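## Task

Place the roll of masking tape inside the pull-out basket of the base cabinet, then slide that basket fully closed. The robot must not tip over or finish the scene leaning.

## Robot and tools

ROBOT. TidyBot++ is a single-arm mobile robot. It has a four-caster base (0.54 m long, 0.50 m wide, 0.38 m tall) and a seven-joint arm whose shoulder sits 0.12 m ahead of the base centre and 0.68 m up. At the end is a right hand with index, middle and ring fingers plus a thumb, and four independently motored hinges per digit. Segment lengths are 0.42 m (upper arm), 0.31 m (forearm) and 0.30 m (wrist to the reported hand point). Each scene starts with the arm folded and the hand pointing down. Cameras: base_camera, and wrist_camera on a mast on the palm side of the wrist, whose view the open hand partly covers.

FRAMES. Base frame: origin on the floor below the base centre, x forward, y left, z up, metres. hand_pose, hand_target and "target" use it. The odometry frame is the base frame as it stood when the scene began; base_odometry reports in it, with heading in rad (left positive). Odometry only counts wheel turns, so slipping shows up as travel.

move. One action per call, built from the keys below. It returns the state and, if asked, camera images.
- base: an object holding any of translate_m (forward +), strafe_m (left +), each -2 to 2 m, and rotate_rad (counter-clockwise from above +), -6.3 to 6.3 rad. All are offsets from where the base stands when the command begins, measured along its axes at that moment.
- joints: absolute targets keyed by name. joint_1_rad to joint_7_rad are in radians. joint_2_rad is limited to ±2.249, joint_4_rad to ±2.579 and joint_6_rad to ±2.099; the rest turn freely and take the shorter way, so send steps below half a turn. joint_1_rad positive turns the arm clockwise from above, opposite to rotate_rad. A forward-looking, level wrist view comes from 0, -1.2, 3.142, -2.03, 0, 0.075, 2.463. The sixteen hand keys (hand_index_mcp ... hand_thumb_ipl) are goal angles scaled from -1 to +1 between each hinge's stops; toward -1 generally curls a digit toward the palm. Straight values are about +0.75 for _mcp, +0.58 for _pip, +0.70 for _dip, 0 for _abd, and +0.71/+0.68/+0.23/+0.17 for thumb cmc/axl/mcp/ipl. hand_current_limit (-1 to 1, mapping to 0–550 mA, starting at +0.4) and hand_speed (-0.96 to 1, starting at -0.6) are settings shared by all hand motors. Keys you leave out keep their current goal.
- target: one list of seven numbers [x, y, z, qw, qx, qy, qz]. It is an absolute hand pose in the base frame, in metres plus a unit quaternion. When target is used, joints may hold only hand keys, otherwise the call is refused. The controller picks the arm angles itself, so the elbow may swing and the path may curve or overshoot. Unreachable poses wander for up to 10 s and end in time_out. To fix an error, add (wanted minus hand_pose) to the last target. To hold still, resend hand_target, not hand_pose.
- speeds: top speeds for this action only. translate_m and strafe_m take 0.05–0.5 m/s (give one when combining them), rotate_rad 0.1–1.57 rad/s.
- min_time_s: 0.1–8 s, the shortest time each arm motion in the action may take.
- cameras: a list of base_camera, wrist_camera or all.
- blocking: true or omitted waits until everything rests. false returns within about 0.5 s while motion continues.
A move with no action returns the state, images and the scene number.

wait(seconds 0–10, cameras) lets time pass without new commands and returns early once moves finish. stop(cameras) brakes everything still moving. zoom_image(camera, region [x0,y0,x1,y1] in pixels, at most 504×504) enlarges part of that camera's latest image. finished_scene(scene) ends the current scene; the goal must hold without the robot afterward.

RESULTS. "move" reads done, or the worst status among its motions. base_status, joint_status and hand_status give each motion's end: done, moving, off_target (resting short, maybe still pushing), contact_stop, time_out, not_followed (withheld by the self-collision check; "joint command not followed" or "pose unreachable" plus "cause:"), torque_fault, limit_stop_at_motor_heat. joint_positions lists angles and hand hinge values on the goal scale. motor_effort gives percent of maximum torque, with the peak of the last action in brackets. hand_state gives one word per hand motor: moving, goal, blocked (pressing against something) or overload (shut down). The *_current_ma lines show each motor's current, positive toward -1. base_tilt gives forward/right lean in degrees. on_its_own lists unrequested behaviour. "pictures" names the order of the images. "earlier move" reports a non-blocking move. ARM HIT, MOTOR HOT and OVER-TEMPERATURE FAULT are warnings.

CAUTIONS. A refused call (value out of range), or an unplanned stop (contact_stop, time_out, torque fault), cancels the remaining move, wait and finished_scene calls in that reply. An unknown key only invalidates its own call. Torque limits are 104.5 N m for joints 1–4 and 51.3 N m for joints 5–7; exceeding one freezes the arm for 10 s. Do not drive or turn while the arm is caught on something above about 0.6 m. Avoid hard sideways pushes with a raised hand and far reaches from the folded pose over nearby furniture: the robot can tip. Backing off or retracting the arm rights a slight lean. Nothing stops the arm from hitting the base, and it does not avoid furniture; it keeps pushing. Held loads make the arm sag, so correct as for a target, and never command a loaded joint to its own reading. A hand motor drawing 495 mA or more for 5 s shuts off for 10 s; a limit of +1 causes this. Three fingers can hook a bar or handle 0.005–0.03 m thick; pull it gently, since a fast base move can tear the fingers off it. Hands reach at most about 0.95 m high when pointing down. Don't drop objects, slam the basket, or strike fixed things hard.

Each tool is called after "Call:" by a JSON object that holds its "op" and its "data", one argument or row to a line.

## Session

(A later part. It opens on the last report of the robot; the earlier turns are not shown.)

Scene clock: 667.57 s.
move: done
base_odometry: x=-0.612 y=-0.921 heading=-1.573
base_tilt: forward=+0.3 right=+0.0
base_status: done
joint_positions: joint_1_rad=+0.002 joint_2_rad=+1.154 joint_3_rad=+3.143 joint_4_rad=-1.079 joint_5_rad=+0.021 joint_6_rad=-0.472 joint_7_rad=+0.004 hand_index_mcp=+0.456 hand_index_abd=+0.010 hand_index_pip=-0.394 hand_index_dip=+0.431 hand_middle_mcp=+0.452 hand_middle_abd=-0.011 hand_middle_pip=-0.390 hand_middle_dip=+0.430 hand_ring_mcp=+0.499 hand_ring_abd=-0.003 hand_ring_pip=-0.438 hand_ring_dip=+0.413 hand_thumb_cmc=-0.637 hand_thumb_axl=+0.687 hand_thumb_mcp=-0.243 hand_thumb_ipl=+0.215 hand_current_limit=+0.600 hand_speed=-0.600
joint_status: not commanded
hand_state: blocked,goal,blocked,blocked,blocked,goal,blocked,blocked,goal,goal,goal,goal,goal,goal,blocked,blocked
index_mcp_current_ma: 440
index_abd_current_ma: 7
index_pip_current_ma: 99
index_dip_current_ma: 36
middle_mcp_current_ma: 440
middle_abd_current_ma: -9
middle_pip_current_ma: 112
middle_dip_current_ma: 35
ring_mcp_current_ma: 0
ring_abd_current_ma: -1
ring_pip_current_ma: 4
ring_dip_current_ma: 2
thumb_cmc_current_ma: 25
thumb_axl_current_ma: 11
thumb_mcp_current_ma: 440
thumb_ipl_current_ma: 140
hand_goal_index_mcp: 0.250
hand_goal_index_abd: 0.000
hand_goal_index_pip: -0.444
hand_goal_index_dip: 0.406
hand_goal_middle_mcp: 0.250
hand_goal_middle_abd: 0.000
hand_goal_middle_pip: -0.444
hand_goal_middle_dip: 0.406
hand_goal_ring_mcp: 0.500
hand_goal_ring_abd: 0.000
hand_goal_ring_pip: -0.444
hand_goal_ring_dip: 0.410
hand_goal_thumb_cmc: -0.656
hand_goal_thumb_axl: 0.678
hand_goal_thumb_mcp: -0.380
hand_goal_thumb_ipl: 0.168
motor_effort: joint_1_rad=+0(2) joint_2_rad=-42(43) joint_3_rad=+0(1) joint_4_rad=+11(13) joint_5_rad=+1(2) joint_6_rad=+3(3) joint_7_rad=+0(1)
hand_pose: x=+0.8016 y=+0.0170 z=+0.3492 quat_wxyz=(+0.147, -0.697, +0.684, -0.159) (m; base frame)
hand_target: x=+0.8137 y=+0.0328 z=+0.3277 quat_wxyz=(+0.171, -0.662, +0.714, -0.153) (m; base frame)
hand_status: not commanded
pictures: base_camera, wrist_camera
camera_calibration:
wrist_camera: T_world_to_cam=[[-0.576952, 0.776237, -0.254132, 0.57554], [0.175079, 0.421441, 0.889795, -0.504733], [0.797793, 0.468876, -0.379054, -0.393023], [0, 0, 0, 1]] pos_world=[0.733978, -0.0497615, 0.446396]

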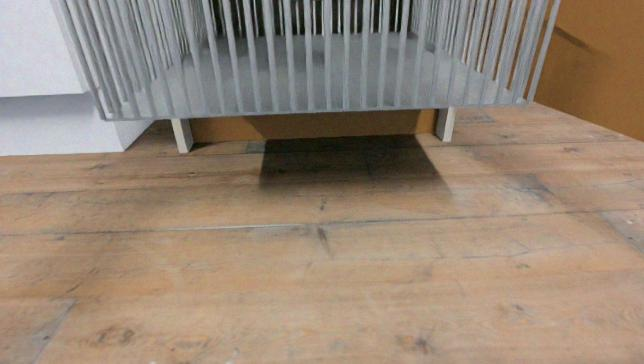

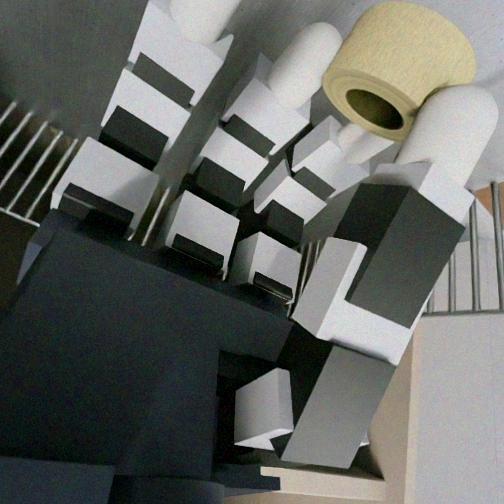

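Call:
{"op": "move", "data": {
  "base": {"translate_m":0.02},
  "speeds": {"translate_m":0.1}
}}

Call:
{"op": "move", "data": {
  "joints": {"joint_2_rad":1.4,"joint_4_rad":-1.0,"joint_6_rad":-0.29},
  "min_time_s": 2,
  "cameras": ["base_camera","wrist_camera"]
}}

Scene clock: 673.80 s.
move: done
base_odometry: x=-0.612 y=-0.941 heading=-1.573
base_tilt: forward=+0.3 right=+0.0
base_status: done
joint_positions: joint_1_rad=+0.002 joint_2_rad=+1.154 joint_3_rad=+3.143 joint_4_rad=-1.075 joint_5_rad=+0.021 joint_6_rad=-0.469 joint_7_rad=+0.004 hand_index_mcp=+0.456 hand_index_abd=+0.010 hand_index_pip=-0.394 hand_index_dip=+0.431 hand_middle_mcp=+0.452 hand_middle_abd=-0.011 hand_middle_pip=-0.390 hand_middle_dip=+0.430 hand_ring_mcp=+0.499 hand_ring_abd=-0.003 hand_ring_pip=-0.438 hand_ring_dip=+0.413 hand_thumb_cmc=-0.637 hand_thumb_axl=+0.687 hand_thumb_mcp=-0.243 hand_thumb_ipl=+0.215 hand_current_limit=+0.600 hand_speed=-0.600
joint_status: not commanded
hand_state: blocked,goal,blocked,blocked,blocked,goal,blocked,blocked,goal,goal,goal,goal,goal,goal,blocked,blocked
index_mcp_current_ma: 440
index_abd_current_ma: 7
index_pip_current_ma: 99
index_dip_current_ma: 36
middle_mcp_current_ma: 440
middle_abd_current_ma: -9
middle_pip_current_ma: 112
middle_dip_current_ma: 35
ring_mcp_current_ma: 0
ring_abd_current_ma: -1
ring_pip_current_ma: 4
ring_dip_current_ma: 2
thumb_cmc_current_ma: 25
thumb_axl_current_ma: 11
thumb_mcp_current_ma: 440
thumb_ipl_current_ma: 140
hand_goal_index_mcp: 0.250
hand_goal_index_abd: 0.000
hand_goal_index_pip: -0.444
hand_goal_index_dip: 0.406
hand_goal_middle_mcp: 0.250
hand_goal_middle_abd: 0.000
hand_goal_middle_pip: -0.444
hand_goal_middle_dip: 0.406
hand_goal_ring_mcp: 0.500
hand_goal_ring_abd: 0.000
hand_goal_ring_pip: -0.444
hand_goal_ring_dip: 0.410
hand_goal_thumb_cmc: -0.656
hand_goal_thumb_axl: 0.678
hand_goal_thumb_mcp: -0.380
hand_goal_thumb_ipl: 0.168
motor_effort: joint_1_rad=-1(2) joint_2_rad=-42(44) joint_3_rad=+0(1) joint_4_rad=+12(13) joint_5_rad=+1(2) joint_6_rad=+3(3) joint_7_rad=+1(1)
hand_pose: x=+0.8048 y=+0.0170 z=+0.3505 quat_wxyz=(+0.150, -0.696, +0.683, -0.161) (m; base frame)
hand_target: x=+0.8137 y=+0.0328 z=+0.3277 quat_wxyz=(+0.171, -0.662, +0.714, -0.153) (m; base frame)
hand_status: not commanded
pictures: none

Scene clock: 676.10 s.
move: done
base_odometry: x=-0.612 y=-0.941 heading=-1.573
base_tilt: forward=+0.2 right=+0.1
base_status: not commanded
joint_positions: joint_1_rad=+0.002 joint_2_rad=+1.342 joint_3_rad=+3.143 joint_4_rad=-1.020 joint_5_rad=+0.021 joint_6_rad=-0.345 joint_7_rad=+0.004 hand_index_mcp=+0.451 hand_index_abd=+0.010 hand_index_pip=-0.397 hand_index_dip=+0.436 hand_middle_mcp=+0.449 hand_middle_abd=-0.011 hand_middle_pip=-0.390 hand_middle_dip=+0.430 hand_ring_mcp=+0.499 hand_ring_abd=-0.003 hand_ring_pip=-0.438 hand_ring_dip=+0.413 hand_thumb_cmc=-0.637 hand_thumb_axl=+0.687 hand_thumb_mcp=-0.238 hand_thumb_ipl=+0.216 hand_current_limit=+0.600 hand_speed=-0.600
joint_status: all done
hand_state: blocked,goal,blocked,blocked,blocked,goal,blocked,blocked,goal,goal,goal,goal,goal,goal,blocked,blocked
index_mcp_current_ma: 440
index_abd_current_ma: 7
index_pip_current_ma: 92
index_dip_current_ma: 47
middle_mcp_current_ma: 440
middle_abd_current_ma: -9
middle_pip_current_ma: 112
middle_dip_current_ma: 35
ring_mcp_current_ma: 0
ring_abd_current_ma: -1
ring_pip_current_ma: 4
ring_dip_current_ma: 2
thumb_cmc_current_ma: 25
thumb_axl_current_ma: 10
thumb_mcp_current_ma: 440
thumb_ipl_current_ma: 144
hand_goal_index_mcp: 0.250
hand_goal_index_abd: 0.000
hand_goal_index_pip: -0.444
hand_goal_index_dip: 0.406
hand_goal_middle_mcp: 0.250
hand_goal_middle_abd: 0.000
hand_goal_middle_pip: -0.444
hand_goal_middle_dip: 0.406
hand_goal_ring_mcp: 0.500
hand_goal_ring_abd: 0.000
hand_goal_ring_pip: -0.444
hand_goal_ring_dip: 0.410
hand_goal_thumb_cmc: -0.656
hand_goal_thumb_axl: 0.678
hand_goal_thumb_mcp: -0.380
hand_goal_thumb_ipl: 0.168
motor_effort: joint_1_rad=+0(1) joint_2_rad=-42(44) joint_3_rad=+1(1) joint_4_rad=+11(12) joint_5_rad=+1(2) joint_6_rad=+3(4) joint_7_rad=+0(1)
hand_pose: x=+0.7991 y=+0.0177 z=+0.2439 quat_wxyz=(+0.147, -0.698, +0.683, -0.157) (m; base frame)
hand_target: x=+0.8029 y=+0.0322 z=+0.2142 quat_wxyz=(+0.166, -0.662, +0.715, -0.150) (m; base frame)
hand_status: not commanded
pictures: base_camera, wrist_camera
camera_calibration:
wrist_camera: T_world_to_cam=[[-0.578957, 0.77561, -0.251471, 0.547716], [0.17609, 0.420079, 0.890239, -0.411772], [0.796117, 0.471128, -0.379785, -0.429795], [0, 0, 0, 1]] pos_world=[0.731779, -0.0493487, 0.341081]

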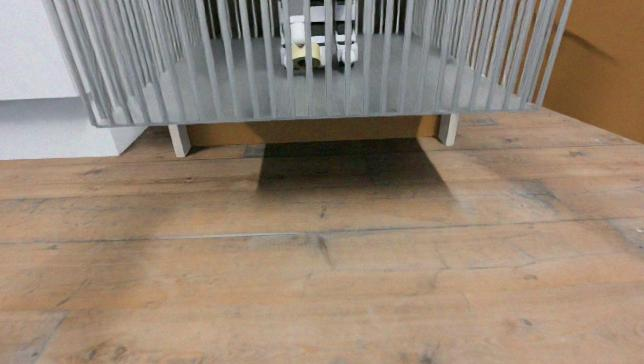

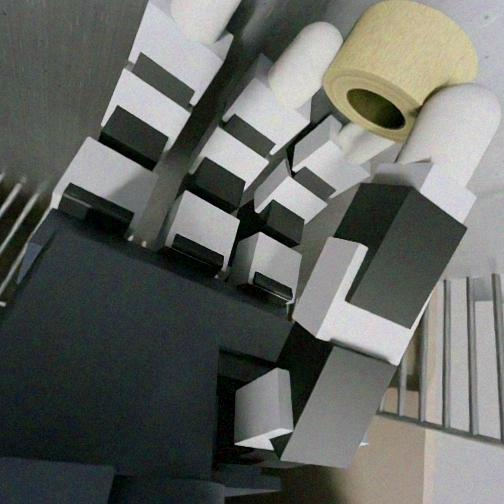

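Call:
{"op": "move", "data": {
  "joints": {"hand_thumb_mcp":0.05,"hand_index_mcp":0.5,"hand_middle_mcp":0.5},
  "cameras": ["base_camera","wrist_camera"]
}}

Scene clock: 678.23 s.
move: done
base_odometry: x=-0.612 y=-0.941 heading=-1.573
base_tilt: forward=+0.3 right=+0.1
base_status: not commanded
joint_positions: joint_1_rad=+0.002 joint_2_rad=+1.343 joint_3_rad=+3.143 joint_4_rad=-1.020 joint_5_rad=+0.021 joint_6_rad=-0.345 joint_7_rad=+0.004 hand_index_mcp=+0.494 hand_index_abd=+0.006 hand_index_pip=-0.442 hand_index_dip=+0.410 hand_middle_mcp=+0.500 hand_middle_abd=-0.003 hand_middle_pip=-0.436 hand_middle_dip=+0.409 hand_ring_mcp=+0.499 hand_ring_abd=-0.003 hand_ring_pip=-0.438 hand_ring_dip=+0.413 hand_thumb_cmc=-0.653 hand_thumb_axl=+0.680 hand_thumb_mcp=+0.041 hand_thumb_ipl=+0.169 hand_current_limit=+0.600 hand_speed=-0.600
joint_status: all done
hand_state: goal,goal,goal,goal,goal,goal,goal,goal,goal,goal,goal,goal,goal,goal,goal,goal
index_mcp_current_ma: -4
index_abd_current_ma: 4
index_pip_current_ma: 1
index_dip_current_ma: 2
middle_mcp_current_ma: 0
middle_abd_current_ma: -1
middle_pip_current_ma: 6
middle_dip_current_ma: 2
ring_mcp_current_ma: 0
ring_abd_current_ma: -1
ring_pip_current_ma: 4
ring_dip_current_ma: 2
thumb_cmc_current_ma: 2
thumb_axl_current_ma: 1
thumb_mcp_current_ma: -12
thumb_ipl_current_ma: 1
hand_goal_index_mcp: 0.500
hand_goal_index_abd: 0.000
hand_goal_index_pip: -0.444
hand_goal_index_dip: 0.406
hand_goal_middle_mcp: 0.500
hand_goal_middle_abd: 0.000
hand_goal_middle_pip: -0.444
hand_goal_middle_dip: 0.406
hand_goal_ring_mcp: 0.500
hand_goal_ring_abd: 0.000
hand_goal_ring_pip: -0.444
hand_goal_ring_dip: 0.410
hand_goal_thumb_cmc: -0.656
hand_goal_thumb_axl: 0.678
hand_goal_thumb_mcp: 0.050
hand_goal_thumb_ipl: 0.168
motor_effort: joint_1_rad=+0(1) joint_2_rad=-42(42) joint_3_rad=+1(1) joint_4_rad=+10(11) joint_5_rad=+1(2) joint_6_rad=+3(3) joint_7_rad=+1(1)
hand_pose: x=+0.7991 y=+0.0177 z=+0.2435 quat_wxyz=(+0.147, -0.698, +0.683, -0.157) (m; base frame)
hand_target: x=+0.8029 y=+0.0322 z=+0.2142 quat_wxyz=(+0.166, -0.662, +0.715, -0.150) (m; base frame)
hand_status: not commanded
pictures: base_camera, wrist_camera
camera_calibration:
wrist_camera: T_world_to_cam=[[-0.578882, 0.775636, -0.251566, 0.547594], [0.1759, 0.420034, 0.890298, -0.4113], [0.796213, 0.471127, -0.379584, -0.430086], [0, 0, 0, 1]] pos_world=[0.73178, -0.0493488, 0.340682]

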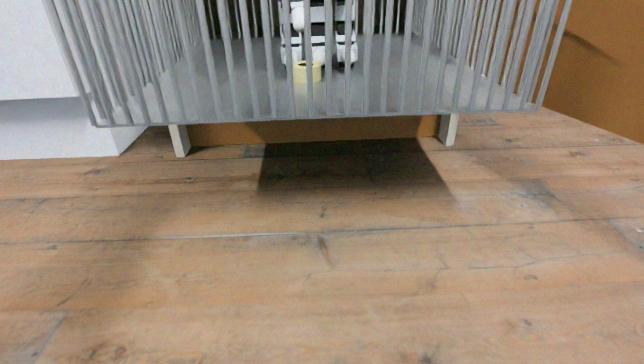

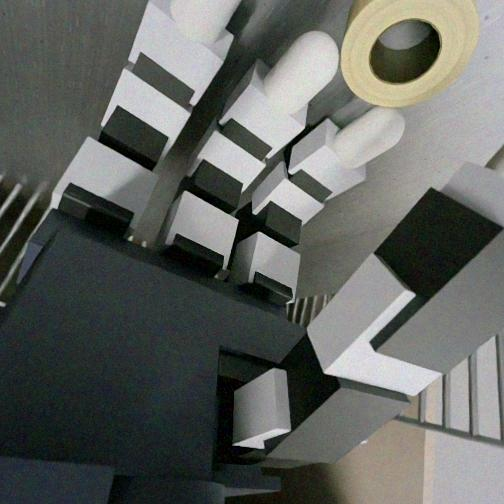

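Call:
{"op": "move", "data": {
  "joints": {"joint_2_rad":1.2,"joint_4_rad":-1.06,"joint_6_rad":-0.42},
  "min_time_s": 2
}}

Call:
{"op": "move", "data": {
  "base": {"translate_m":-0.07},
  "speeds": {"translate_m":0.15}
}}

Call:
{"op": "move", "data": {
  "joints": {"joint_2_rad":0.95,"joint_4_rad":-1.15,"joint_6_rad":-0.58},
  "min_time_s": 2
}}

Call:
{"op": "move", "data": {
  "base": {"translate_m":-0.28},
  "speeds": {"translate_m":0.25},
  "joints": {"joint_2_rad":0.6,"joint_4_rad":-1.4,"joint_6_rad":-0.5},
  "cameras": ["base_camera","wrist_camera"]
}}

Scene clock: 688.27 s.
move: done
base_odometry: x=-0.612 y=-0.941 heading=-1.573
base_tilt: forward=+0.3 right=+0.0
base_status: not commanded
joint_positions: joint_1_rad=+0.002 joint_2_rad=+1.231 joint_3_rad=+3.143 joint_4_rad=-1.037 joint_5_rad=+0.021 joint_6_rad=-0.362 joint_7_rad=+0.004 hand_index_mcp=+0.497 hand_index_abd=+0.003 hand_index_pip=-0.442 hand_index_dip=+0.410 hand_middle_mcp=+0.500 hand_middle_abd=-0.003 hand_middle_pip=-0.437 hand_middle_dip=+0.409 hand_ring_mcp=+0.499 hand_ring_abd=-0.003 hand_ring_pip=-0.438 hand_ring_dip=+0.413 hand_thumb_cmc=-0.653 hand_thumb_axl=+0.680 hand_thumb_mcp=+0.041 hand_thumb_ipl=+0.169 hand_current_limit=+0.600 hand_speed=-0.600
joint_status: all done
hand_state: goal,goal,goal,goal,goal,goal,goal,goal,goal,goal,goal,goal,goal,goal,goal,goal
index_mcp_current_ma: -1
index_abd_current_ma: 1
index_pip_current_ma: 1
index_dip_current_ma: 2
middle_mcp_current_ma: 0
middle_abd_current_ma: -1
middle_pip_current_ma: 6
middle_dip_current_ma: 2
ring_mcp_current_ma: 0
ring_abd_current_ma: -1
ring_pip_current_ma: 4
ring_dip_current_ma: 2
thumb_cmc_current_ma: 2
thumb_axl_current_ma: 1
thumb_mcp_current_ma: -11
thumb_ipl_current_ma: 1
hand_goal_index_mcp: 0.500
hand_goal_index_abd: 0.000
hand_goal_index_pip: -0.444
hand_goal_index_dip: 0.406
hand_goal_middle_mcp: 0.500
hand_goal_middle_abd: 0.000
hand_goal_middle_pip: -0.444
hand_goal_middle_dip: 0.406
hand_goal_ring_mcp: 0.500
hand_goal_ring_abd: 0.000
hand_goal_ring_pip: -0.444
hand_goal_ring_dip: 0.410
hand_goal_thumb_cmc: -0.656
hand_goal_thumb_axl: 0.678
hand_goal_thumb_mcp: 0.050
hand_goal_thumb_ipl: 0.168
motor_effort: joint_1_rad=+0(1) joint_2_rad=-43(44) joint_3_rad=+0(1) joint_4_rad=+12(12) joint_5_rad=+1(2) joint_6_rad=+3(4) joint_7_rad=+1(1)
hand_pose: x=+0.8299 y=+0.0176 z=+0.3155 quat_wxyz=(+0.174, -0.691, +0.677, -0.184) (m; base frame)
hand_target: x=+0.8137 y=+0.0328 z=+0.3277 quat_wxyz=(+0.171, -0.662, +0.714, -0.153) (m; base frame)
hand_status: not commanded
pictures: none

Scene clock: 689.43 s.
move: done
base_odometry: x=-0.611 y=-0.871 heading=-1.573
base_tilt: forward=+0.3 right=+0.0
base_status: done
joint_positions: joint_1_rad=+0.002 joint_2_rad=+1.230 joint_3_rad=+3.143 joint_4_rad=-1.042 joint_5_rad=+0.021 joint_6_rad=-0.364 joint_7_rad=+0.004 hand_index_mcp=+0.498 hand_index_abd=+0.003 hand_index_pip=-0.442 hand_index_dip=+0.410 hand_middle_mcp=+0.500 hand_middle_abd=-0.003 hand_middle_pip=-0.437 hand_middle_dip=+0.409 hand_ring_mcp=+0.499 hand_ring_abd=-0.003 hand_ring_pip=-0.438 hand_ring_dip=+0.413 hand_thumb_cmc=-0.653 hand_thumb_axl=+0.680 hand_thumb_mcp=+0.042 hand_thumb_ipl=+0.169 hand_current_limit=+0.600 hand_speed=-0.600
joint_status: not commanded
hand_state: goal,goal,goal,goal,goal,goal,goal,goal,goal,goal,goal,goal,goal,goal,goal,goal
index_mcp_current_ma: -1
index_abd_current_ma: 1
index_pip_current_ma: 1
index_dip_current_ma: 2
middle_mcp_current_ma: 0
middle_abd_current_ma: -1
middle_pip_current_ma: 5
middle_dip_current_ma: 2
ring_mcp_current_ma: 0
ring_abd_current_ma: -1
ring_pip_current_ma: 4
ring_dip_current_ma: 2
thumb_cmc_current_ma: 1
thumb_axl_current_ma: 1
thumb_mcp_current_ma: -10
thumb_ipl_current_ma: 1
hand_goal_index_mcp: 0.500
hand_goal_index_abd: 0.000
hand_goal_index_pip: -0.444
hand_goal_index_dip: 0.406
hand_goal_middle_mcp: 0.500
hand_goal_middle_abd: 0.000
hand_goal_middle_pip: -0.444
hand_goal_middle_dip: 0.406
hand_goal_ring_mcp: 0.500
hand_goal_ring_abd: 0.000
hand_goal_ring_pip: -0.444
hand_goal_ring_dip: 0.410
hand_goal_thumb_cmc: -0.656
hand_goal_thumb_axl: 0.678
hand_goal_thumb_mcp: 0.050
hand_goal_thumb_ipl: 0.168
motor_effort: joint_1_rad=+0(2) joint_2_rad=-43(43) joint_3_rad=+1(1) joint_4_rad=+12(13) joint_5_rad=+1(2) joint_6_rad=+3(4) joint_7_rad=+1(1)
hand_pose: x=+0.8269 y=+0.0176 z=+0.3144 quat_wxyz=(+0.171, -0.691, +0.678, -0.182) (m; base frame)
hand_target: x=+0.8137 y=+0.0328 z=+0.3277 quat_wxyz=(+0.171, -0.662, +0.714, -0.153) (m; base frame)
hand_status: not commanded
pictures: none

Scene clock: 691.77 s.
move: done
base_odometry: x=-0.611 y=-0.871 heading=-1.573
base_tilt: forward=+0.3 right=+0.1
base_status: not commanded
joint_positions: joint_1_rad=+0.002 joint_2_rad=+0.977 joint_3_rad=+3.143 joint_4_rad=-1.127 joint_5_rad=+0.021 joint_6_rad=-0.519 joint_7_rad=+0.004 hand_index_mcp=+0.498 hand_index_abd=+0.003 hand_index_pip=-0.442 hand_index_dip=+0.410 hand_middle_mcp=+0.500 hand_middle_abd=-0.003 hand_middle_pip=-0.437 hand_middle_dip=+0.409 hand_ring_mcp=+0.499 hand_ring_abd=-0.003 hand_ring_pip=-0.438 hand_ring_dip=+0.413 hand_thumb_cmc=-0.653 hand_thumb_axl=+0.680 hand_thumb_mcp=+0.042 hand_thumb_ipl=+0.169 hand_current_limit=+0.600 hand_speed=-0.600
joint_status: all done
hand_state: goal,goal,goal,goal,goal,goal,goal,goal,goal,goal,goal,goal,goal,goal,goal,goal
index_mcp_current_ma: -1
index_abd_current_ma: 1
index_pip_current_ma: 1
index_dip_current_ma: 2
middle_mcp_current_ma: 0
middle_abd_current_ma: -1
middle_pip_current_ma: 5
middle_dip_current_ma: 2
ring_mcp_current_ma: 0
ring_abd_current_ma: -1
ring_pip_current_ma: 4
ring_dip_current_ma: 2
thumb_cmc_current_ma: 1
thumb_axl_current_ma: 1
thumb_mcp_current_ma: -10
thumb_ipl_current_ma: 1
hand_goal_index_mcp: 0.500
hand_goal_index_abd: 0.000
hand_goal_index_pip: -0.444
hand_goal_index_dip: 0.406
hand_goal_middle_mcp: 0.500
hand_goal_middle_abd: 0.000
hand_goal_middle_pip: -0.444
hand_goal_middle_dip: 0.406
hand_goal_ring_mcp: 0.500
hand_goal_ring_abd: 0.000
hand_goal_ring_pip: -0.444
hand_goal_ring_dip: 0.410
hand_goal_thumb_cmc: -0.656
hand_goal_thumb_axl: 0.678
hand_goal_thumb_mcp: 0.050
hand_goal_thumb_ipl: 0.168
motor_effort: joint_1_rad=-1(1) joint_2_rad=-41(44) joint_3_rad=+1(1) joint_4_rad=+13(13) joint_5_rad=+1(2) joint_6_rad=+3(4) joint_7_rad=+1(2)
hand_pose: x=+0.8137 y=+0.0168 z=+0.4529 quat_wxyz=(+0.175, -0.689, +0.678, -0.187) (m; base frame)
hand_target: x=+0.7925 y=+0.0336 z=+0.4613 quat_wxyz=(+0.171, -0.662, +0.713, -0.152) (m; base frame)
hand_status: not commanded
pictures: none

Scene clock: 693.80 s.
move: done
base_odometry: x=-0.611 y=-0.591 heading=-1.573
base_tilt: forward=+0.2 right=+0.0
base_status: done
joint_positions: joint_1_rad=+0.001 joint_2_rad=+0.613 joint_3_rad=+3.143 joint_4_rad=-1.379 joint_5_rad=+0.021 joint_6_rad=-0.520 joint_7_rad=+0.004 hand_index_mcp=+0.498 hand_index_abd=+0.003 hand_index_pip=-0.442 hand_index_dip=+0.410 hand_middle_mcp=+0.500 hand_middle_abd=-0.002 hand_middle_pip=-0.438 hand_middle_dip=+0.409 hand_ring_mcp=+0.499 hand_ring_abd=-0.003 hand_ring_pip=-0.438 hand_ring_dip=+0.413 hand_thumb_cmc=-0.654 hand_thumb_axl=+0.680 hand_thumb_mcp=+0.043 hand_thumb_ipl=+0.169 hand_current_limit=+0.600 hand_speed=-0.600
joint_status: all done
hand_state: goal,goal,goal,goal,goal,goal,goal,goal,goal,goal,goal,goal,goal,goal,goal,goal
index_mcp_current_ma: -1
index_abd_current_ma: 1
index_pip_current_ma: 1
index_dip_current_ma: 2
middle_mcp_current_ma: 0
middle_abd_current_ma: -1
middle_pip_current_ma: 5
middle_dip_current_ma: 2
ring_mcp_current_ma: 0
ring_abd_current_ma: -1
ring_pip_current_ma: 4
ring_dip_current_ma: 2
thumb_cmc_current_ma: 1
thumb_axl_current_ma: 1
thumb_mcp_current_ma: -9
thumb_ipl_current_ma: 1
hand_goal_index_mcp: 0.500
hand_goal_index_abd: 0.000
hand_goal_index_pip: -0.444
hand_goal_index_dip: 0.406
hand_goal_middle_mcp: 0.500
hand_goal_middle_abd: 0.000
hand_goal_middle_pip: -0.444
hand_goal_middle_dip: 0.406
hand_goal_ring_mcp: 0.500
hand_goal_ring_abd: 0.000
hand_goal_ring_pip: -0.444
hand_goal_ring_dip: 0.410
hand_goal_thumb_cmc: -0.656
hand_goal_thumb_axl: 0.678
hand_goal_thumb_mcp: 0.050
hand_goal_thumb_ipl: 0.168
motor_effort: joint_1_rad=+0(2) joint_2_rad=-34(43) joint_3_rad=+1(2) joint_4_rad=+14(15) joint_5_rad=+1(2) joint_6_rad=+4(5) joint_7_rad=+0(2)
hand_pose: x=+0.7565 y=+0.0175 z=+0.6030 quat_wxyz=(+0.212, -0.678, +0.667, -0.225) (m; base frame)
hand_target: x=+0.7562 y=+0.0332 z=+0.6073 quat_wxyz=(+0.234, -0.646, +0.696, -0.211) (m; base frame)
hand_status: not commanded
pictures: base_camera, wrist_camera
camera_calibration:
wrist_camera: T_world_to_cam=[[-0.516798, 0.776665, -0.360154, 0.632038], [0.00139423, 0.421451, 0.90685, -0.601641], [0.856106, 0.468156, -0.218888, -0.40169], [0, 0, 0, 1]] pos_world=[0.671364, -0.0492664, 0.685304]

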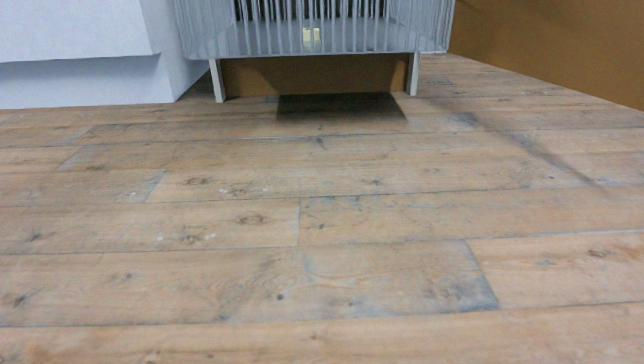

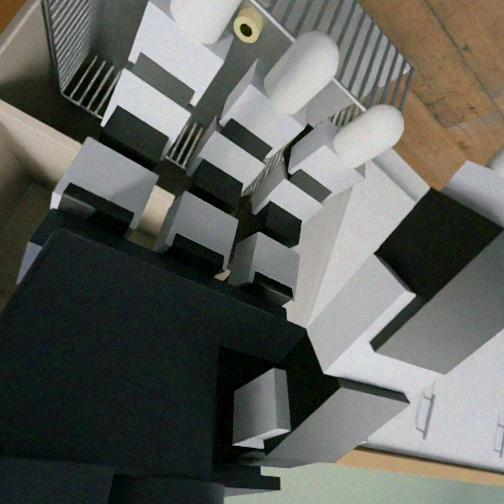

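Call:
{"op": "move", "data": {
  "joints": {"joint_2_rad":0.3,"joint_4_rad":-1.9,"joint_6_rad":-0.8,"hand_index_mcp":-0.48,"hand_index_pip":-0.73,"hand_index_dip":-0.17,"hand_middle_mcp":-0.48,"hand_middle_pip":-0.73,"hand_middle_dip":-0.17,"hand_ring_mcp":-0.48,"hand_ring_pip":-0.73,"hand_ring_dip":-0.17}
}}

Call:
{"op": "move", "data": {
  "joints": {"joint_2_rad":1.35,"joint_4_rad":-1.587,"joint_6_rad":-0.2},
  "min_time_s": 2.5,
  "cameras": ["base_camera"]
}}

Scene clock: 699.30 s.
move: off_target
base_odometry: x=-0.611 y=-0.591 heading=-1.573
base_tilt: forward=+0.2 right=+0.0
base_status: not commanded
joint_positions: joint_1_rad=+0.001 joint_2_rad=+0.325 joint_3_rad=+3.143 joint_4_rad=-1.878 joint_5_rad=+0.021 joint_6_rad=-0.741 joint_7_rad=+0.004 hand_index_mcp=-0.409 hand_index_abd=+0.003 hand_index_pip=-0.715 hand_index_dip=-0.168 hand_middle_mcp=-0.399 hand_middle_abd=-0.002 hand_middle_pip=-0.717 hand_middle_dip=-0.174 hand_ring_mcp=-0.398 hand_ring_abd=-0.003 hand_ring_pip=-0.718 hand_ring_dip=-0.174 hand_thumb_cmc=-0.654 hand_thumb_axl=+0.680 hand_thumb_mcp=+0.043 hand_thumb_ipl=+0.169 hand_current_limit=+0.600 hand_speed=-0.600
joint_status: hand_index_mcp off_target (ended at -0.409, target -0.480); hand_middle_mcp off_target (ended at -0.399, target -0.480); hand_ring_mcp off_target (ended at -0.398, target -0.480); the others done
hand_state: blocked,goal,goal,goal,blocked,goal,goal,goal,blocked,goal,goal,goal,goal,goal,goal,goal
index_mcp_current_ma: 184
index_abd_current_ma: 1
index_pip_current_ma: 17
index_dip_current_ma: 1
middle_mcp_current_ma: 223
middle_abd_current_ma: -1
middle_pip_current_ma: 14
middle_dip_current_ma: -3
ring_mcp_current_ma: 225
ring_abd_current_ma: -1
ring_pip_current_ma: 13
ring_dip_current_ma: -3
thumb_cmc_current_ma: 1
thumb_axl_current_ma: 1
thumb_mcp_current_ma: -9
thumb_ipl_current_ma: 1
hand_goal_index_mcp: -0.480
hand_goal_index_abd: 0.000
hand_goal_index_pip: -0.730
hand_goal_index_dip: -0.170
hand_goal_middle_mcp: -0.480
hand_goal_middle_abd: 0.000
hand_goal_middle_pip: -0.730
hand_goal_middle_dip: -0.170
hand_goal_ring_mcp: -0.480
hand_goal_ring_abd: 0.000
hand_goal_ring_pip: -0.730
hand_goal_ring_dip: -0.170
hand_goal_thumb_cmc: -0.656
hand_goal_thumb_axl: 0.678
hand_goal_thumb_mcp: 0.050
hand_goal_thumb_ipl: 0.168
motor_effort: joint_1_rad=+0(1) joint_2_rad=-23(34) joint_3_rad=+1(1) joint_4_rad=+11(14) joint_5_rad=+1(2) joint_6_rad=+0(4) joint_7_rad=+0(1)
hand_pose: x=+0.4822 y=+0.0171 z=+0.5822 quat_wxyz=(+0.064, -0.709, +0.698, -0.076) (m; base frame)
hand_target: x=+0.4578 y=+0.0344 z=+0.5891 quat_wxyz=(+0.057, -0.679, +0.731, -0.043) (m; base frame)
hand_status: not commanded
pictures: none

Scene clock: 702.27 s.
move: done
base_odometry: x=-0.611 y=-0.591 heading=-1.573
base_tilt: forward=+0.2 right=+0.0
base_status: not commanded
joint_positions: joint_1_rad=+0.001 joint_2_rad=+1.314 joint_3_rad=+3.143 joint_4_rad=-1.605 joint_5_rad=+0.021 joint_6_rad=-0.257 joint_7_rad=+0.004 hand_index_mcp=-0.409 hand_index_abd=+0.003 hand_index_pip=-0.715 hand_index_dip=-0.168 hand_middle_mcp=-0.399 hand_middle_abd=-0.002 hand_middle_pip=-0.717 hand_middle_dip=-0.174 hand_ring_mcp=-0.398 hand_ring_abd=-0.003 hand_ring_pip=-0.718 hand_ring_dip=-0.174 hand_thumb_cmc=-0.654 hand_thumb_axl=+0.680 hand_thumb_mcp=+0.043 hand_thumb_ipl=+0.169 hand_current_limit=+0.600 hand_speed=-0.600
joint_status: all done
hand_state: blocked,goal,goal,goal,blocked,goal,goal,goal,blocked,goal,goal,goal,goal,goal,goal,goal
index_mcp_current_ma: 184
index_abd_current_ma: 1
index_pip_current_ma: 17
index_dip_current_ma: 1
middle_mcp_current_ma: 223
middle_abd_current_ma: -1
middle_pip_current_ma: 14
middle_dip_current_ma: -3
ring_mcp_current_ma: 225
ring_abd_current_ma: -1
ring_pip_current_ma: 13
ring_dip_current_ma: -3
thumb_cmc_current_ma: 1
thumb_axl_current_ma: 1
thumb_mcp_current_ma: -9
thumb_ipl_current_ma: 0
hand_goal_index_mcp: -0.480
hand_goal_index_abd: 0.000
hand_goal_index_pip: -0.730
hand_goal_index_dip: -0.170
hand_goal_middle_mcp: -0.480
hand_goal_middle_abd: 0.000
hand_goal_middle_pip: -0.730
hand_goal_middle_dip: -0.170
hand_goal_ring_mcp: -0.480
hand_goal_ring_abd: 0.000
hand_goal_ring_pip: -0.730
hand_goal_ring_dip: -0.170
hand_goal_thumb_cmc: -0.656
hand_goal_thumb_axl: 0.678
hand_goal_thumb_mcp: 0.050
hand_goal_thumb_ipl: 0.168
motor_effort: joint_1_rad=+0(1) joint_2_rad=-34(36) joint_3_rad=+1(2) joint_4_rad=+2(11) joint_5_rad=+1(2) joint_6_rad=-1(3) joint_7_rad=+0(1)
hand_pose: x=+0.4997 y=+0.0191 z=+0.1836 quat_wxyz=(-0.014, -0.715, +0.699, +0.010) (m; base frame)
hand_target: x=+0.5119 y=+0.0317 z=+0.1644 quat_wxyz=(+0.003, -0.678, +0.735, +0.000) (m; base frame)
hand_status: not commanded
pictures: base_camera

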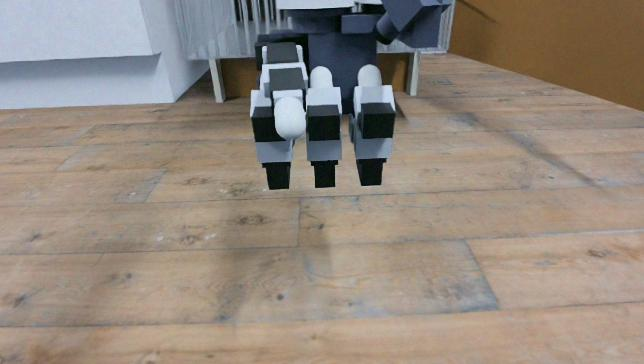

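Call:
{"op": "move", "data": {
  "joints": {"joint_2_rad":1.265,"joint_4_rad":-1.7,"joint_6_rad":-0.18},
  "base": {"translate_m":0.3},
  "speeds": {"translate_m":0.2},
  "cameras": ["base_camera"]
}}

Scene clock: 709.60 s.
move: done
base_odometry: x=-0.611 y=-0.891 heading=-1.573
base_tilt: forward=+0.2 right=+0.0
base_status: done
joint_positions: joint_1_rad=+0.001 joint_2_rad=+1.290 joint_3_rad=+3.143 joint_4_rad=-1.690 joint_5_rad=+0.021 joint_6_rad=-0.232 joint_7_rad=+0.004 hand_index_mcp=-0.409 hand_index_abd=+0.003 hand_index_pip=-0.715 hand_index_dip=-0.168 hand_middle_mcp=-0.399 hand_middle_abd=-0.002 hand_middle_pip=-0.717 hand_middle_dip=-0.174 hand_ring_mcp=-0.398 hand_ring_abd=-0.003 hand_ring_pip=-0.718 hand_ring_dip=-0.174 hand_thumb_cmc=-0.654 hand_thumb_axl=+0.680 hand_thumb_mcp=+0.043 hand_thumb_ipl=+0.169 hand_current_limit=+0.600 hand_speed=-0.600
joint_status: all done
hand_state: blocked,goal,goal,goal,blocked,goal,goal,goal,blocked,goal,goal,goal,goal,goal,goal,goal
index_mcp_current_ma: 184
index_abd_current_ma: 1
index_pip_current_ma: 17
index_dip_current_ma: 1
middle_mcp_current_ma: 223
middle_abd_current_ma: -1
middle_pip_current_ma: 14
middle_dip_current_ma: -3
ring_mcp_current_ma: 225
ring_abd_current_ma: -1
ring_pip_current_ma: 13
ring_dip_current_ma: -3
thumb_cmc_current_ma: 1
thumb_axl_current_ma: 1
thumb_mcp_current_ma: -9
thumb_ipl_current_ma: 0
hand_goal_index_mcp: -0.480
hand_goal_index_abd: 0.000
hand_goal_index_pip: -0.730
hand_goal_index_dip: -0.170
hand_goal_middle_mcp: -0.480
hand_goal_middle_abd: 0.000
hand_goal_middle_pip: -0.730
hand_goal_middle_dip: -0.170
hand_goal_ring_mcp: -0.480
hand_goal_ring_abd: 0.000
hand_goal_ring_pip: -0.730
hand_goal_ring_dip: -0.170
hand_goal_thumb_cmc: -0.656
hand_goal_thumb_axl: 0.678
hand_goal_thumb_mcp: 0.050
hand_goal_thumb_ipl: 0.168
motor_effort: joint_1_rad=-1(1) joint_2_rad=-32(34) joint_3_rad=+1(2) joint_4_rad=+1(4) joint_5_rad=+1(2) joint_6_rad=-2(2) joint_7_rad=+1(1)
hand_pose: x=+0.4670 y=+0.0193 z=+0.1933 quat_wxyz=(-0.027, -0.715, +0.698, +0.023) (m; base frame)
hand_target: x=+0.4915 y=+0.0316 z=+0.1979 quat_wxyz=(+0.000, -0.678, +0.735, +0.002) (m; base frame)
hand_status: not commanded
pictures: base_camera

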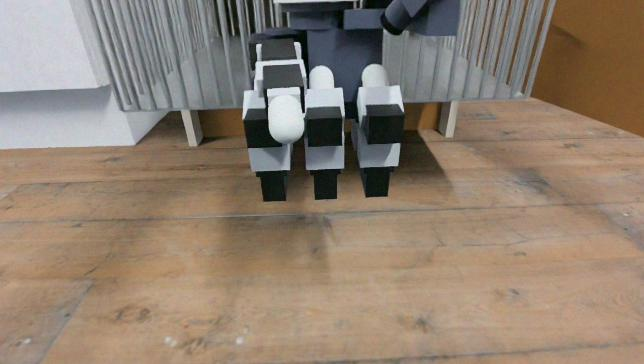

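Call:
{"op": "move", "data": {
  "base": {"translate_m":0.28},
  "speeds": {"translate_m":0.1},
  "cameras": ["base_camera"]
}}

Scene clock: 714.50 s.
move: done
base_odometry: x=-0.612 y=-1.171 heading=-1.572
base_tilt: forward=+0.3 right=+0.1
base_status: done
joint_positions: joint_1_rad=+0.001 joint_2_rad=+1.290 joint_3_rad=+3.143 joint_4_rad=-1.707 joint_5_rad=+0.020 joint_6_rad=-0.228 joint_7_rad=-0.002 hand_index_mcp=-0.409 hand_index_abd=+0.002 hand_index_pip=-0.715 hand_index_dip=-0.168 hand_middle_mcp=-0.399 hand_middle_abd=-0.002 hand_middle_pip=-0.717 hand_middle_dip=-0.174 hand_ring_mcp=-0.398 hand_ring_abd=-0.003 hand_ring_pip=-0.717 hand_ring_dip=-0.174 hand_thumb_cmc=-0.655 hand_thumb_axl=+0.680 hand_thumb_mcp=+0.043 hand_thumb_ipl=+0.169 hand_current_limit=+0.600 hand_speed=-0.600
joint_status: not commanded
hand_state: blocked,goal,goal,goal,blocked,goal,goal,goal,blocked,goal,goal,goal,goal,goal,goal,goal
index_mcp_current_ma: 184
index_abd_current_ma: 1
index_pip_current_ma: 17
index_dip_current_ma: 1
middle_mcp_current_ma: 223
middle_abd_current_ma: -1
middle_pip_current_ma: 14
middle_dip_current_ma: -3
ring_mcp_current_ma: 225
ring_abd_current_ma: -1
ring_pip_current_ma: 13
ring_dip_current_ma: -3
thumb_cmc_current_ma: 1
thumb_axl_current_ma: 1
thumb_mcp_current_ma: -8
thumb_ipl_current_ma: 0
hand_goal_index_mcp: -0.480
hand_goal_index_abd: 0.000
hand_goal_index_pip: -0.730
hand_goal_index_dip: -0.170
hand_goal_middle_mcp: -0.480
hand_goal_middle_abd: 0.000
hand_goal_middle_pip: -0.730
hand_goal_middle_dip: -0.170
hand_goal_ring_mcp: -0.480
hand_goal_ring_abd: 0.000
hand_goal_ring_pip: -0.730
hand_goal_ring_dip: -0.170
hand_goal_thumb_cmc: -0.656
hand_goal_thumb_axl: 0.678
hand_goal_thumb_mcp: 0.050
hand_goal_thumb_ipl: 0.168
motor_effort: joint_1_rad=+0(1) joint_2_rad=-32(37) joint_3_rad=+1(2) joint_4_rad=+1(8) joint_5_rad=+1(2) joint_6_rad=-2(2) joint_7_rad=+0(2)
hand_pose: x=+0.4587 y=+0.0201 z=+0.1940 quat_wxyz=(-0.031, -0.712, +0.701, +0.028) (m; base frame)
hand_target: x=+0.4915 y=+0.0316 z=+0.1979 quat_wxyz=(+0.000, -0.678, +0.735, +0.002) (m; base frame)
hand_status: not commanded
pictures: base_camera

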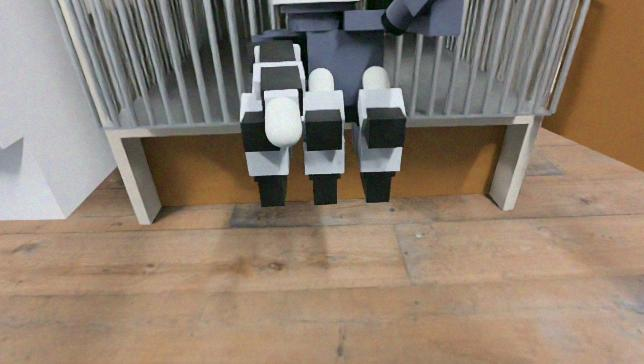

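Call:
{"op": "move", "data": {
  "base": {"translate_m":0.06},
  "speeds": {"translate_m":0.08},
  "cameras": ["base_camera"]
}}

Scene clock: 716.90 s.
move: done
base_odometry: x=-0.612 y=-1.231 heading=-1.572
base_tilt: forward=+0.3 right=+0.0
base_status: done
joint_positions: joint_1_rad=+0.001 joint_2_rad=+1.290 joint_3_rad=+3.143 joint_4_rad=-1.714 joint_5_rad=+0.020 joint_6_rad=-0.228 joint_7_rad=-0.005 hand_index_mcp=-0.409 hand_index_abd=+0.002 hand_index_pip=-0.715 hand_index_dip=-0.168 hand_middle_mcp=-0.399 hand_middle_abd=-0.002 hand_middle_pip=-0.717 hand_middle_dip=-0.174 hand_ring_mcp=-0.398 hand_ring_abd=-0.003 hand_ring_pip=-0.717 hand_ring_dip=-0.174 hand_thumb_cmc=-0.655 hand_thumb_axl=+0.680 hand_thumb_mcp=+0.043 hand_thumb_ipl=+0.169 hand_current_limit=+0.600 hand_speed=-0.600
joint_status: not commanded
hand_state: blocked,goal,goal,goal,blocked,goal,goal,goal,blocked,goal,goal,goal,goal,goal,goal,goal
index_mcp_current_ma: 184
index_abd_current_ma: 1
index_pip_current_ma: 17
index_dip_current_ma: 1
middle_mcp_current_ma: 223
middle_abd_current_ma: -1
middle_pip_current_ma: 14
middle_dip_current_ma: -3
ring_mcp_current_ma: 225
ring_abd_current_ma: -1
ring_pip_current_ma: 13
ring_dip_current_ma: -3
thumb_cmc_current_ma: 1
thumb_axl_current_ma: 1
thumb_mcp_current_ma: -8
thumb_ipl_current_ma: 0
hand_goal_index_mcp: -0.480
hand_goal_index_abd: 0.000
hand_goal_index_pip: -0.730
hand_goal_index_dip: -0.170
hand_goal_middle_mcp: -0.480
hand_goal_middle_abd: 0.000
hand_goal_middle_pip: -0.730
hand_goal_middle_dip: -0.170
hand_goal_ring_mcp: -0.480
hand_goal_ring_abd: 0.000
hand_goal_ring_pip: -0.730
hand_goal_ring_dip: -0.170
hand_goal_thumb_cmc: -0.656
hand_goal_thumb_axl: 0.678
hand_goal_thumb_mcp: 0.050
hand_goal_thumb_ipl: 0.168
motor_effort: joint_1_rad=+0(1) joint_2_rad=-32(35) joint_3_rad=+0(1) joint_4_rad=+1(6) joint_5_rad=+1(2) joint_6_rad=-2(2) joint_7_rad=+0(2)
hand_pose: x=+0.4544 y=+0.0204 z=+0.1945 quat_wxyz=(-0.034, -0.711, +0.702, +0.030) (m; base frame)
hand_target: x=+0.4915 y=+0.0316 z=+0.1979 quat_wxyz=(+0.000, -0.678, +0.735, +0.002) (m; base frame)
hand_status: not commanded
pictures: base_camera

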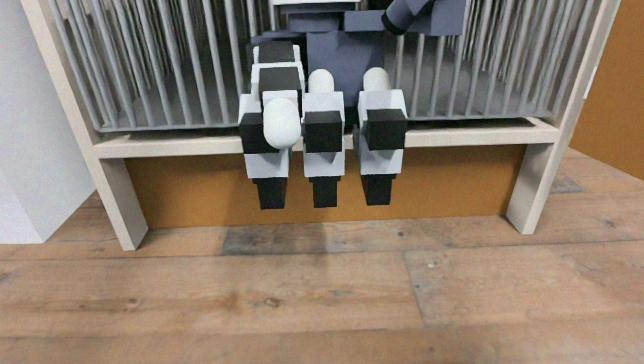

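Call:
{"op": "move", "data": {
  "base": {"translate_m":0.03},
  "speeds": {"translate_m":0.08},
  "cameras": ["base_camera"]
}}

Scene clock: 719.33 s.
move: done
base_odometry: x=-0.612 y=-1.261 heading=-1.571
base_tilt: forward=+0.3 right=+0.0
base_status: done
joint_positions: joint_1_rad=+0.001 joint_2_rad=+1.290 joint_3_rad=+3.143 joint_4_rad=-1.740 joint_5_rad=+0.013 joint_6_rad=-0.228 joint_7_rad=-0.013 hand_index_mcp=-0.409 hand_index_abd=+0.002 hand_index_pip=-0.715 hand_index_dip=-0.168 hand_middle_mcp=-0.399 hand_middle_abd=-0.002 hand_middle_pip=-0.717 hand_middle_dip=-0.174 hand_ring_mcp=-0.398 hand_ring_abd=-0.002 hand_ring_pip=-0.717 hand_ring_dip=-0.174 hand_thumb_cmc=-0.655 hand_thumb_axl=+0.680 hand_thumb_mcp=+0.043 hand_thumb_ipl=+0.169 hand_current_limit=+0.600 hand_speed=-0.600
joint_status: not commanded
hand_state: blocked,goal,goal,goal,blocked,goal,goal,goal,blocked,goal,goal,goal,goal,goal,goal,goal
index_mcp_current_ma: 183
index_abd_current_ma: 1
index_pip_current_ma: 17
index_dip_current_ma: 1
middle_mcp_current_ma: 223
middle_abd_current_ma: -1
middle_pip_current_ma: 14
middle_dip_current_ma: -3
ring_mcp_current_ma: 225
ring_abd_current_ma: -1
ring_pip_current_ma: 13
ring_dip_current_ma: -3
thumb_cmc_current_ma: 0
thumb_axl_current_ma: 1
thumb_mcp_current_ma: -8
thumb_ipl_current_ma: 0
hand_goal_index_mcp: -0.480
hand_goal_index_abd: 0.000
hand_goal_index_pip: -0.730
hand_goal_index_dip: -0.170
hand_goal_middle_mcp: -0.480
hand_goal_middle_abd: 0.000
hand_goal_middle_pip: -0.730
hand_goal_middle_dip: -0.170
hand_goal_ring_mcp: -0.480
hand_goal_ring_abd: 0.000
hand_goal_ring_pip: -0.730
hand_goal_ring_dip: -0.170
hand_goal_thumb_cmc: -0.656
hand_goal_thumb_axl: 0.678
hand_goal_thumb_mcp: 0.050
hand_goal_thumb_ipl: 0.168
motor_effort: joint_1_rad=-1(2) joint_2_rad=-37(42) joint_3_rad=+0(2) joint_4_rad=+7(18) joint_5_rad=+2(7) joint_6_rad=+2(9) joint_7_rad=+3(7)
hand_pose: x=+0.4391 y=+0.0222 z=+0.1965 quat_wxyz=(-0.042, -0.705, +0.707, +0.040) (m; base frame)
hand_target: x=+0.4915 y=+0.0316 z=+0.1979 quat_wxyz=(+0.000, -0.678, +0.735, +0.002) (m; base frame)
hand_status: not commanded
pictures: base_camera

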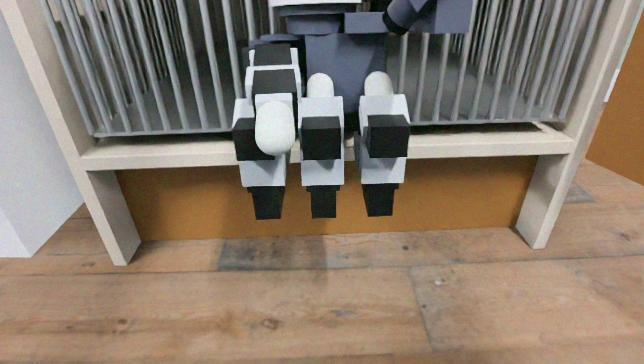

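Call:
{"op": "zoom_image", "data": {
  "camera": "base_camera",
  "region": [0, 0, 644, 364]
}}

Call:
{"op": "zoom_image", "data": {
  "camera": "base_camera",
  "region": [360, 60, 620, 240]
}}

Region (0, 0, 644, 364) is 644x364 pixels. A region can be at most 504 by 504 pixels.

Scaled by 1.938.

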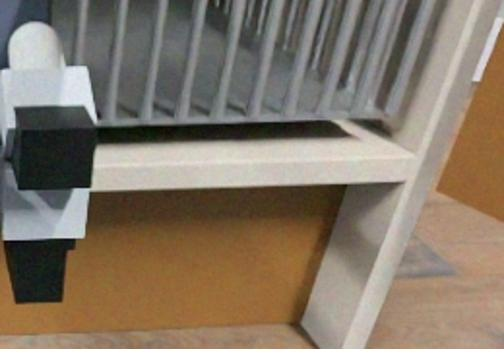

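Call:
{"op": "move", "data": {
  "base": {"translate_m":0.03},
  "speeds": {"translate_m":0.08}
}}

Call:
{"op": "zoom_image", "data": {
  "camera": "base_camera",
  "region": [360, 60, 620, 240]
}}

Scene clock: 725.07 s.
move: done
base_odometry: x=-0.612 y=-1.290 heading=-1.571
base_tilt: forward=+0.2 right=+0.1
base_status: done
joint_positions: joint_1_rad=+0.002 joint_2_rad=+1.290 joint_3_rad=+3.143 joint_4_rad=-1.819 joint_5_rad=+0.007 joint_6_rad=-0.200 joint_7_rad=-0.019 hand_index_mcp=-0.409 hand_index_abd=+0.002 hand_index_pip=-0.715 hand_index_dip=-0.168 hand_middle_mcp=-0.399 hand_middle_abd=-0.002 hand_middle_pip=-0.717 hand_middle_dip=-0.174 hand_ring_mcp=-0.398 hand_ring_abd=-0.002 hand_ring_pip=-0.717 hand_ring_dip=-0.174 hand_thumb_cmc=-0.655 hand_thumb_axl=+0.680 hand_thumb_mcp=+0.043 hand_thumb_ipl=+0.169 hand_current_limit=+0.600 hand_speed=-0.600
joint_status: not commanded
hand_state: blocked,goal,goal,goal,blocked,goal,goal,goal,blocked,goal,goal,goal,goal,goal,goal,goal
index_mcp_current_ma: 183
index_abd_current_ma: 1
index_pip_current_ma: 17
index_dip_current_ma: 1
middle_mcp_current_ma: 223
middle_abd_current_ma: -1
middle_pip_current_ma: 14
middle_dip_current_ma: -3
ring_mcp_current_ma: 225
ring_abd_current_ma: -1
ring_pip_current_ma: 13
ring_dip_current_ma: -3
thumb_cmc_current_ma: 0
thumb_axl_current_ma: 1
thumb_mcp_current_ma: -8
thumb_ipl_current_ma: 0
hand_goal_index_mcp: -0.480
hand_goal_index_abd: 0.000
hand_goal_index_pip: -0.730
hand_goal_index_dip: -0.170
hand_goal_middle_mcp: -0.480
hand_goal_middle_abd: 0.000
hand_goal_middle_pip: -0.730
hand_goal_middle_dip: -0.170
hand_goal_ring_mcp: -0.480
hand_goal_ring_abd: 0.000
hand_goal_ring_pip: -0.730
hand_goal_ring_dip: -0.170
hand_goal_thumb_cmc: -0.656
hand_goal_thumb_axl: 0.678
hand_goal_thumb_mcp: 0.050
hand_goal_thumb_ipl: 0.168
motor_effort: joint_1_rad=-2(3) joint_2_rad=-40(41) joint_3_rad=+0(1) joint_4_rad=+18(21) joint_5_rad=+4(5) joint_6_rad=-2(6) joint_7_rad=+0(4)
hand_pose: x=+0.4002 y=+0.0235 z=+0.2010 quat_wxyz=(-0.060, -0.700, +0.710, +0.058) (m; base frame)
hand_target: x=+0.4915 y=+0.0316 z=+0.1979 quat_wxyz=(+0.000, -0.678, +0.735, +0.002) (m; base frame)
hand_status: not commanded
pictures: none

Scaled by 1.938.
This view is cut from an older image: the scene may have changed since it was taken.

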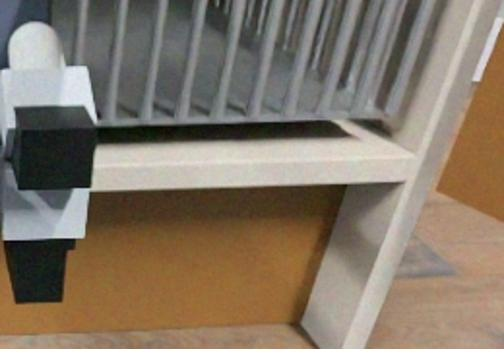

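Call:
{"op": "move", "data": {
  "cameras": ["base_camera","wrist_camera"]
}}

Call:
{"op": "zoom_image", "data": {
  "camera": "base_camera",
  "region": [200, 60, 460, 240]
}}

Call:
{"op": "zoom_image", "data": {
  "camera": "base_camera",
  "region": [380, 60, 640, 240]
}}

Scene clock: 728.10 s.
base_odometry: x=-0.612 y=-1.290 heading=-1.571
base_tilt: forward=+0.2 right=+0.0
base_status: done
joint_positions: joint_1_rad=+0.002 joint_2_rad=+1.290 joint_3_rad=+3.143 joint_4_rad=-1.819 joint_5_rad=+0.007 joint_6_rad=-0.200 joint_7_rad=-0.019 hand_index_mcp=-0.409 hand_index_abd=+0.002 hand_index_pip=-0.715 hand_index_dip=-0.168 hand_middle_mcp=-0.399 hand_middle_abd=-0.002 hand_middle_pip=-0.717 hand_middle_dip=-0.174 hand_ring_mcp=-0.398 hand_ring_abd=-0.002 hand_ring_pip=-0.717 hand_ring_dip=-0.174 hand_thumb_cmc=-0.655 hand_thumb_axl=+0.680 hand_thumb_mcp=+0.043 hand_thumb_ipl=+0.169 hand_current_limit=+0.600 hand_speed=-0.600
joint_status: not commanded
hand_state: blocked,goal,goal,goal,blocked,goal,goal,goal,blocked,goal,goal,goal,goal,goal,goal,goal
index_mcp_current_ma: 183
index_abd_current_ma: 1
index_pip_current_ma: 17
index_dip_current_ma: 1
middle_mcp_current_ma: 223
middle_abd_current_ma: -1
middle_pip_current_ma: 14
middle_dip_current_ma: -3
ring_mcp_current_ma: 225
ring_abd_current_ma: -1
ring_pip_current_ma: 13
ring_dip_current_ma: -3
thumb_cmc_current_ma: 0
thumb_axl_current_ma: 1
thumb_mcp_current_ma: -8
thumb_ipl_current_ma: 0
hand_goal_index_mcp: -0.480
hand_goal_index_abd: 0.000
hand_goal_index_pip: -0.730
hand_goal_index_dip: -0.170
hand_goal_middle_mcp: -0.480
hand_goal_middle_abd: 0.000
hand_goal_middle_pip: -0.730
hand_goal_middle_dip: -0.170
hand_goal_ring_mcp: -0.480
hand_goal_ring_abd: 0.000
hand_goal_ring_pip: -0.730
hand_goal_ring_dip: -0.170
hand_goal_thumb_cmc: -0.656
hand_goal_thumb_axl: 0.678
hand_goal_thumb_mcp: 0.050
hand_goal_thumb_ipl: 0.168
motor_effort: joint_1_rad=-2(3) joint_2_rad=-40(41) joint_3_rad=+0(1) joint_4_rad=+18(21) joint_5_rad=+4(5) joint_6_rad=-3(6) joint_7_rad=+0(4)
hand_pose: x=+0.4002 y=+0.0235 z=+0.2010 quat_wxyz=(-0.060, -0.700, +0.710, +0.058) (m; base frame)
hand_target: x=+0.4915 y=+0.0316 z=+0.1979 quat_wxyz=(+0.000, -0.678, +0.735, +0.002) (m; base frame)
hand_status: not commanded
pictures: base_camera, wrist_camera
camera_calibration:
wrist_camera: T_world_to_cam=[[-0.590173, 0.798254, 0.120355, 0.230792], [0.663538, 0.394754, 0.635521, -0.449026], [0.459796, 0.454928, -0.762646, 0.0807199], [0, 0, 0, 1]] pos_world=[0.397038, -0.0436979, 0.319149]

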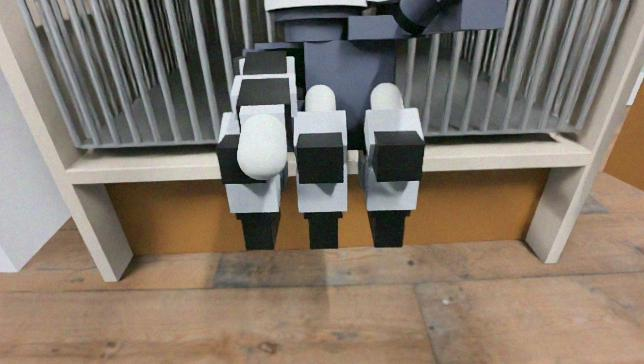

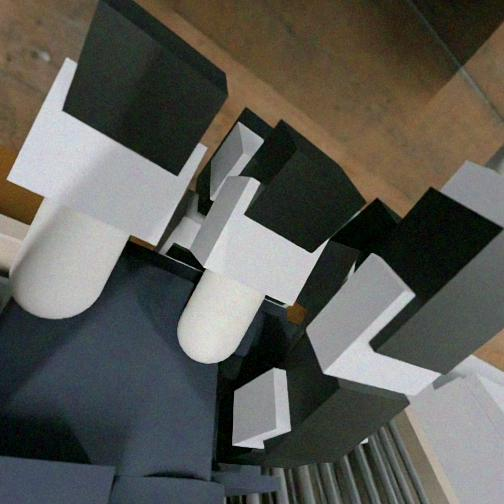

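Scaled by 1.938.

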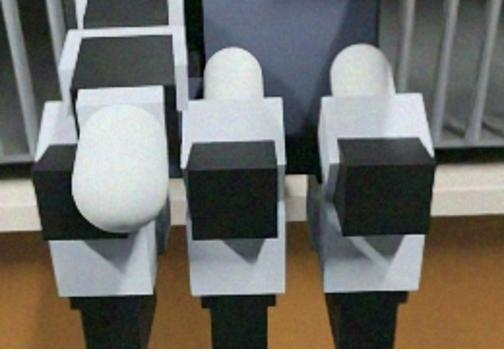

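Scaled by 1.938.

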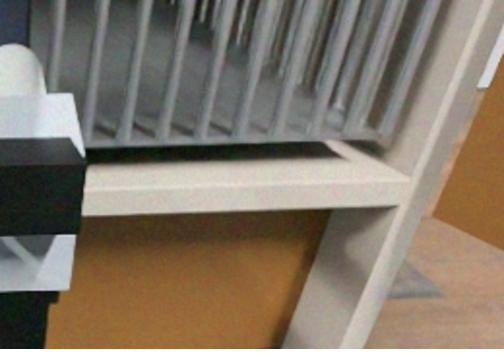

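Call:
{"op": "zoom_image", "data": {
  "camera": "base_camera",
  "region": [30, 80, 250, 230]
}}

Call:
{"op": "move", "data": {
  "base": {"translate_m":-0.1},
  "speeds": {"translate_m":0.08},
  "cameras": ["base_camera"]
}}

Scaled by 2.291.

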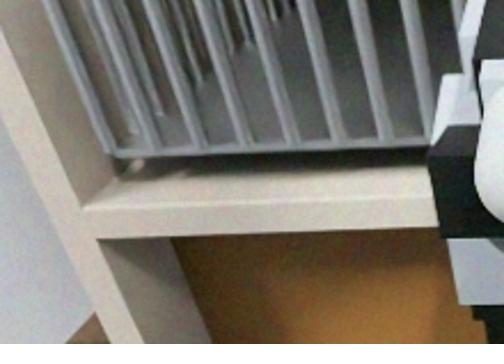

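Scene clock: 744.57 s.
move: done
base_odometry: x=-0.612 y=-1.190 heading=-1.571
base_tilt: forward=+0.3 right=+0.0
base_status: done
joint_positions: joint_1_rad=+0.002 joint_2_rad=+1.282 joint_3_rad=+3.143 joint_4_rad=-1.708 joint_5_rad=+0.007 joint_6_rad=-0.200 joint_7_rad=-0.020 hand_index_mcp=-0.409 hand_index_abd=+0.002 hand_index_pip=-0.715 hand_index_dip=-0.168 hand_middle_mcp=-0.399 hand_middle_abd=-0.002 hand_middle_pip=-0.717 hand_middle_dip=-0.174 hand_ring_mcp=-0.398 hand_ring_abd=-0.002 hand_ring_pip=-0.717 hand_ring_dip=-0.174 hand_thumb_cmc=-0.655 hand_thumb_axl=+0.680 hand_thumb_mcp=+0.043 hand_thumb_ipl=+0.169 hand_current_limit=+0.600 hand_speed=-0.600
joint_status: not commanded
hand_state: blocked,goal,goal,goal,blocked,goal,goal,goal,blocked,goal,goal,goal,goal,goal,goal,goal
index_mcp_current_ma: 183
index_abd_current_ma: 1
index_pip_current_ma: 17
index_dip_current_ma: 1
middle_mcp_current_ma: 223
middle_abd_current_ma: -1
middle_pip_current_ma: 14
middle_dip_current_ma: -3
ring_mcp_current_ma: 225
ring_abd_current_ma: -1
ring_pip_current_ma: 13
ring_dip_current_ma: -3
thumb_cmc_current_ma: 0
thumb_axl_current_ma: 1
thumb_mcp_current_ma: -8
thumb_ipl_current_ma: 0
hand_goal_index_mcp: -0.480
hand_goal_index_abd: 0.000
hand_goal_index_pip: -0.730
hand_goal_index_dip: -0.170
hand_goal_middle_mcp: -0.480
hand_goal_middle_abd: 0.000
hand_goal_middle_pip: -0.730
hand_goal_middle_dip: -0.170
hand_goal_ring_mcp: -0.480
hand_goal_ring_abd: 0.000
hand_goal_ring_pip: -0.730
hand_goal_ring_dip: -0.170
hand_goal_thumb_cmc: -0.656
hand_goal_thumb_axl: 0.678
hand_goal_thumb_mcp: 0.050
hand_goal_thumb_ipl: 0.168
motor_effort: joint_1_rad=-1(3) joint_2_rad=-32(44) joint_3_rad=+1(2) joint_4_rad=+1(17) joint_5_rad=+1(4) joint_6_rad=-1(4) joint_7_rad=-1(3)
hand_pose: x=+0.4706 y=+0.0236 z=+0.1939 quat_wxyz=(-0.018, -0.701, +0.713, +0.016) (m; base frame)
hand_target: x=+0.4915 y=+0.0316 z=+0.1979 quat_wxyz=(+0.000, -0.678, +0.735, +0.002) (m; base frame)
hand_status: not commanded
pictures: base_camera

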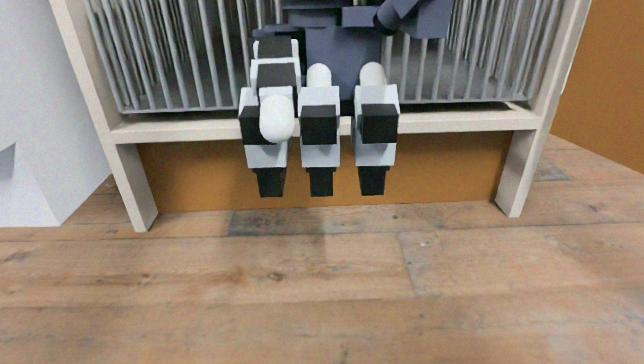

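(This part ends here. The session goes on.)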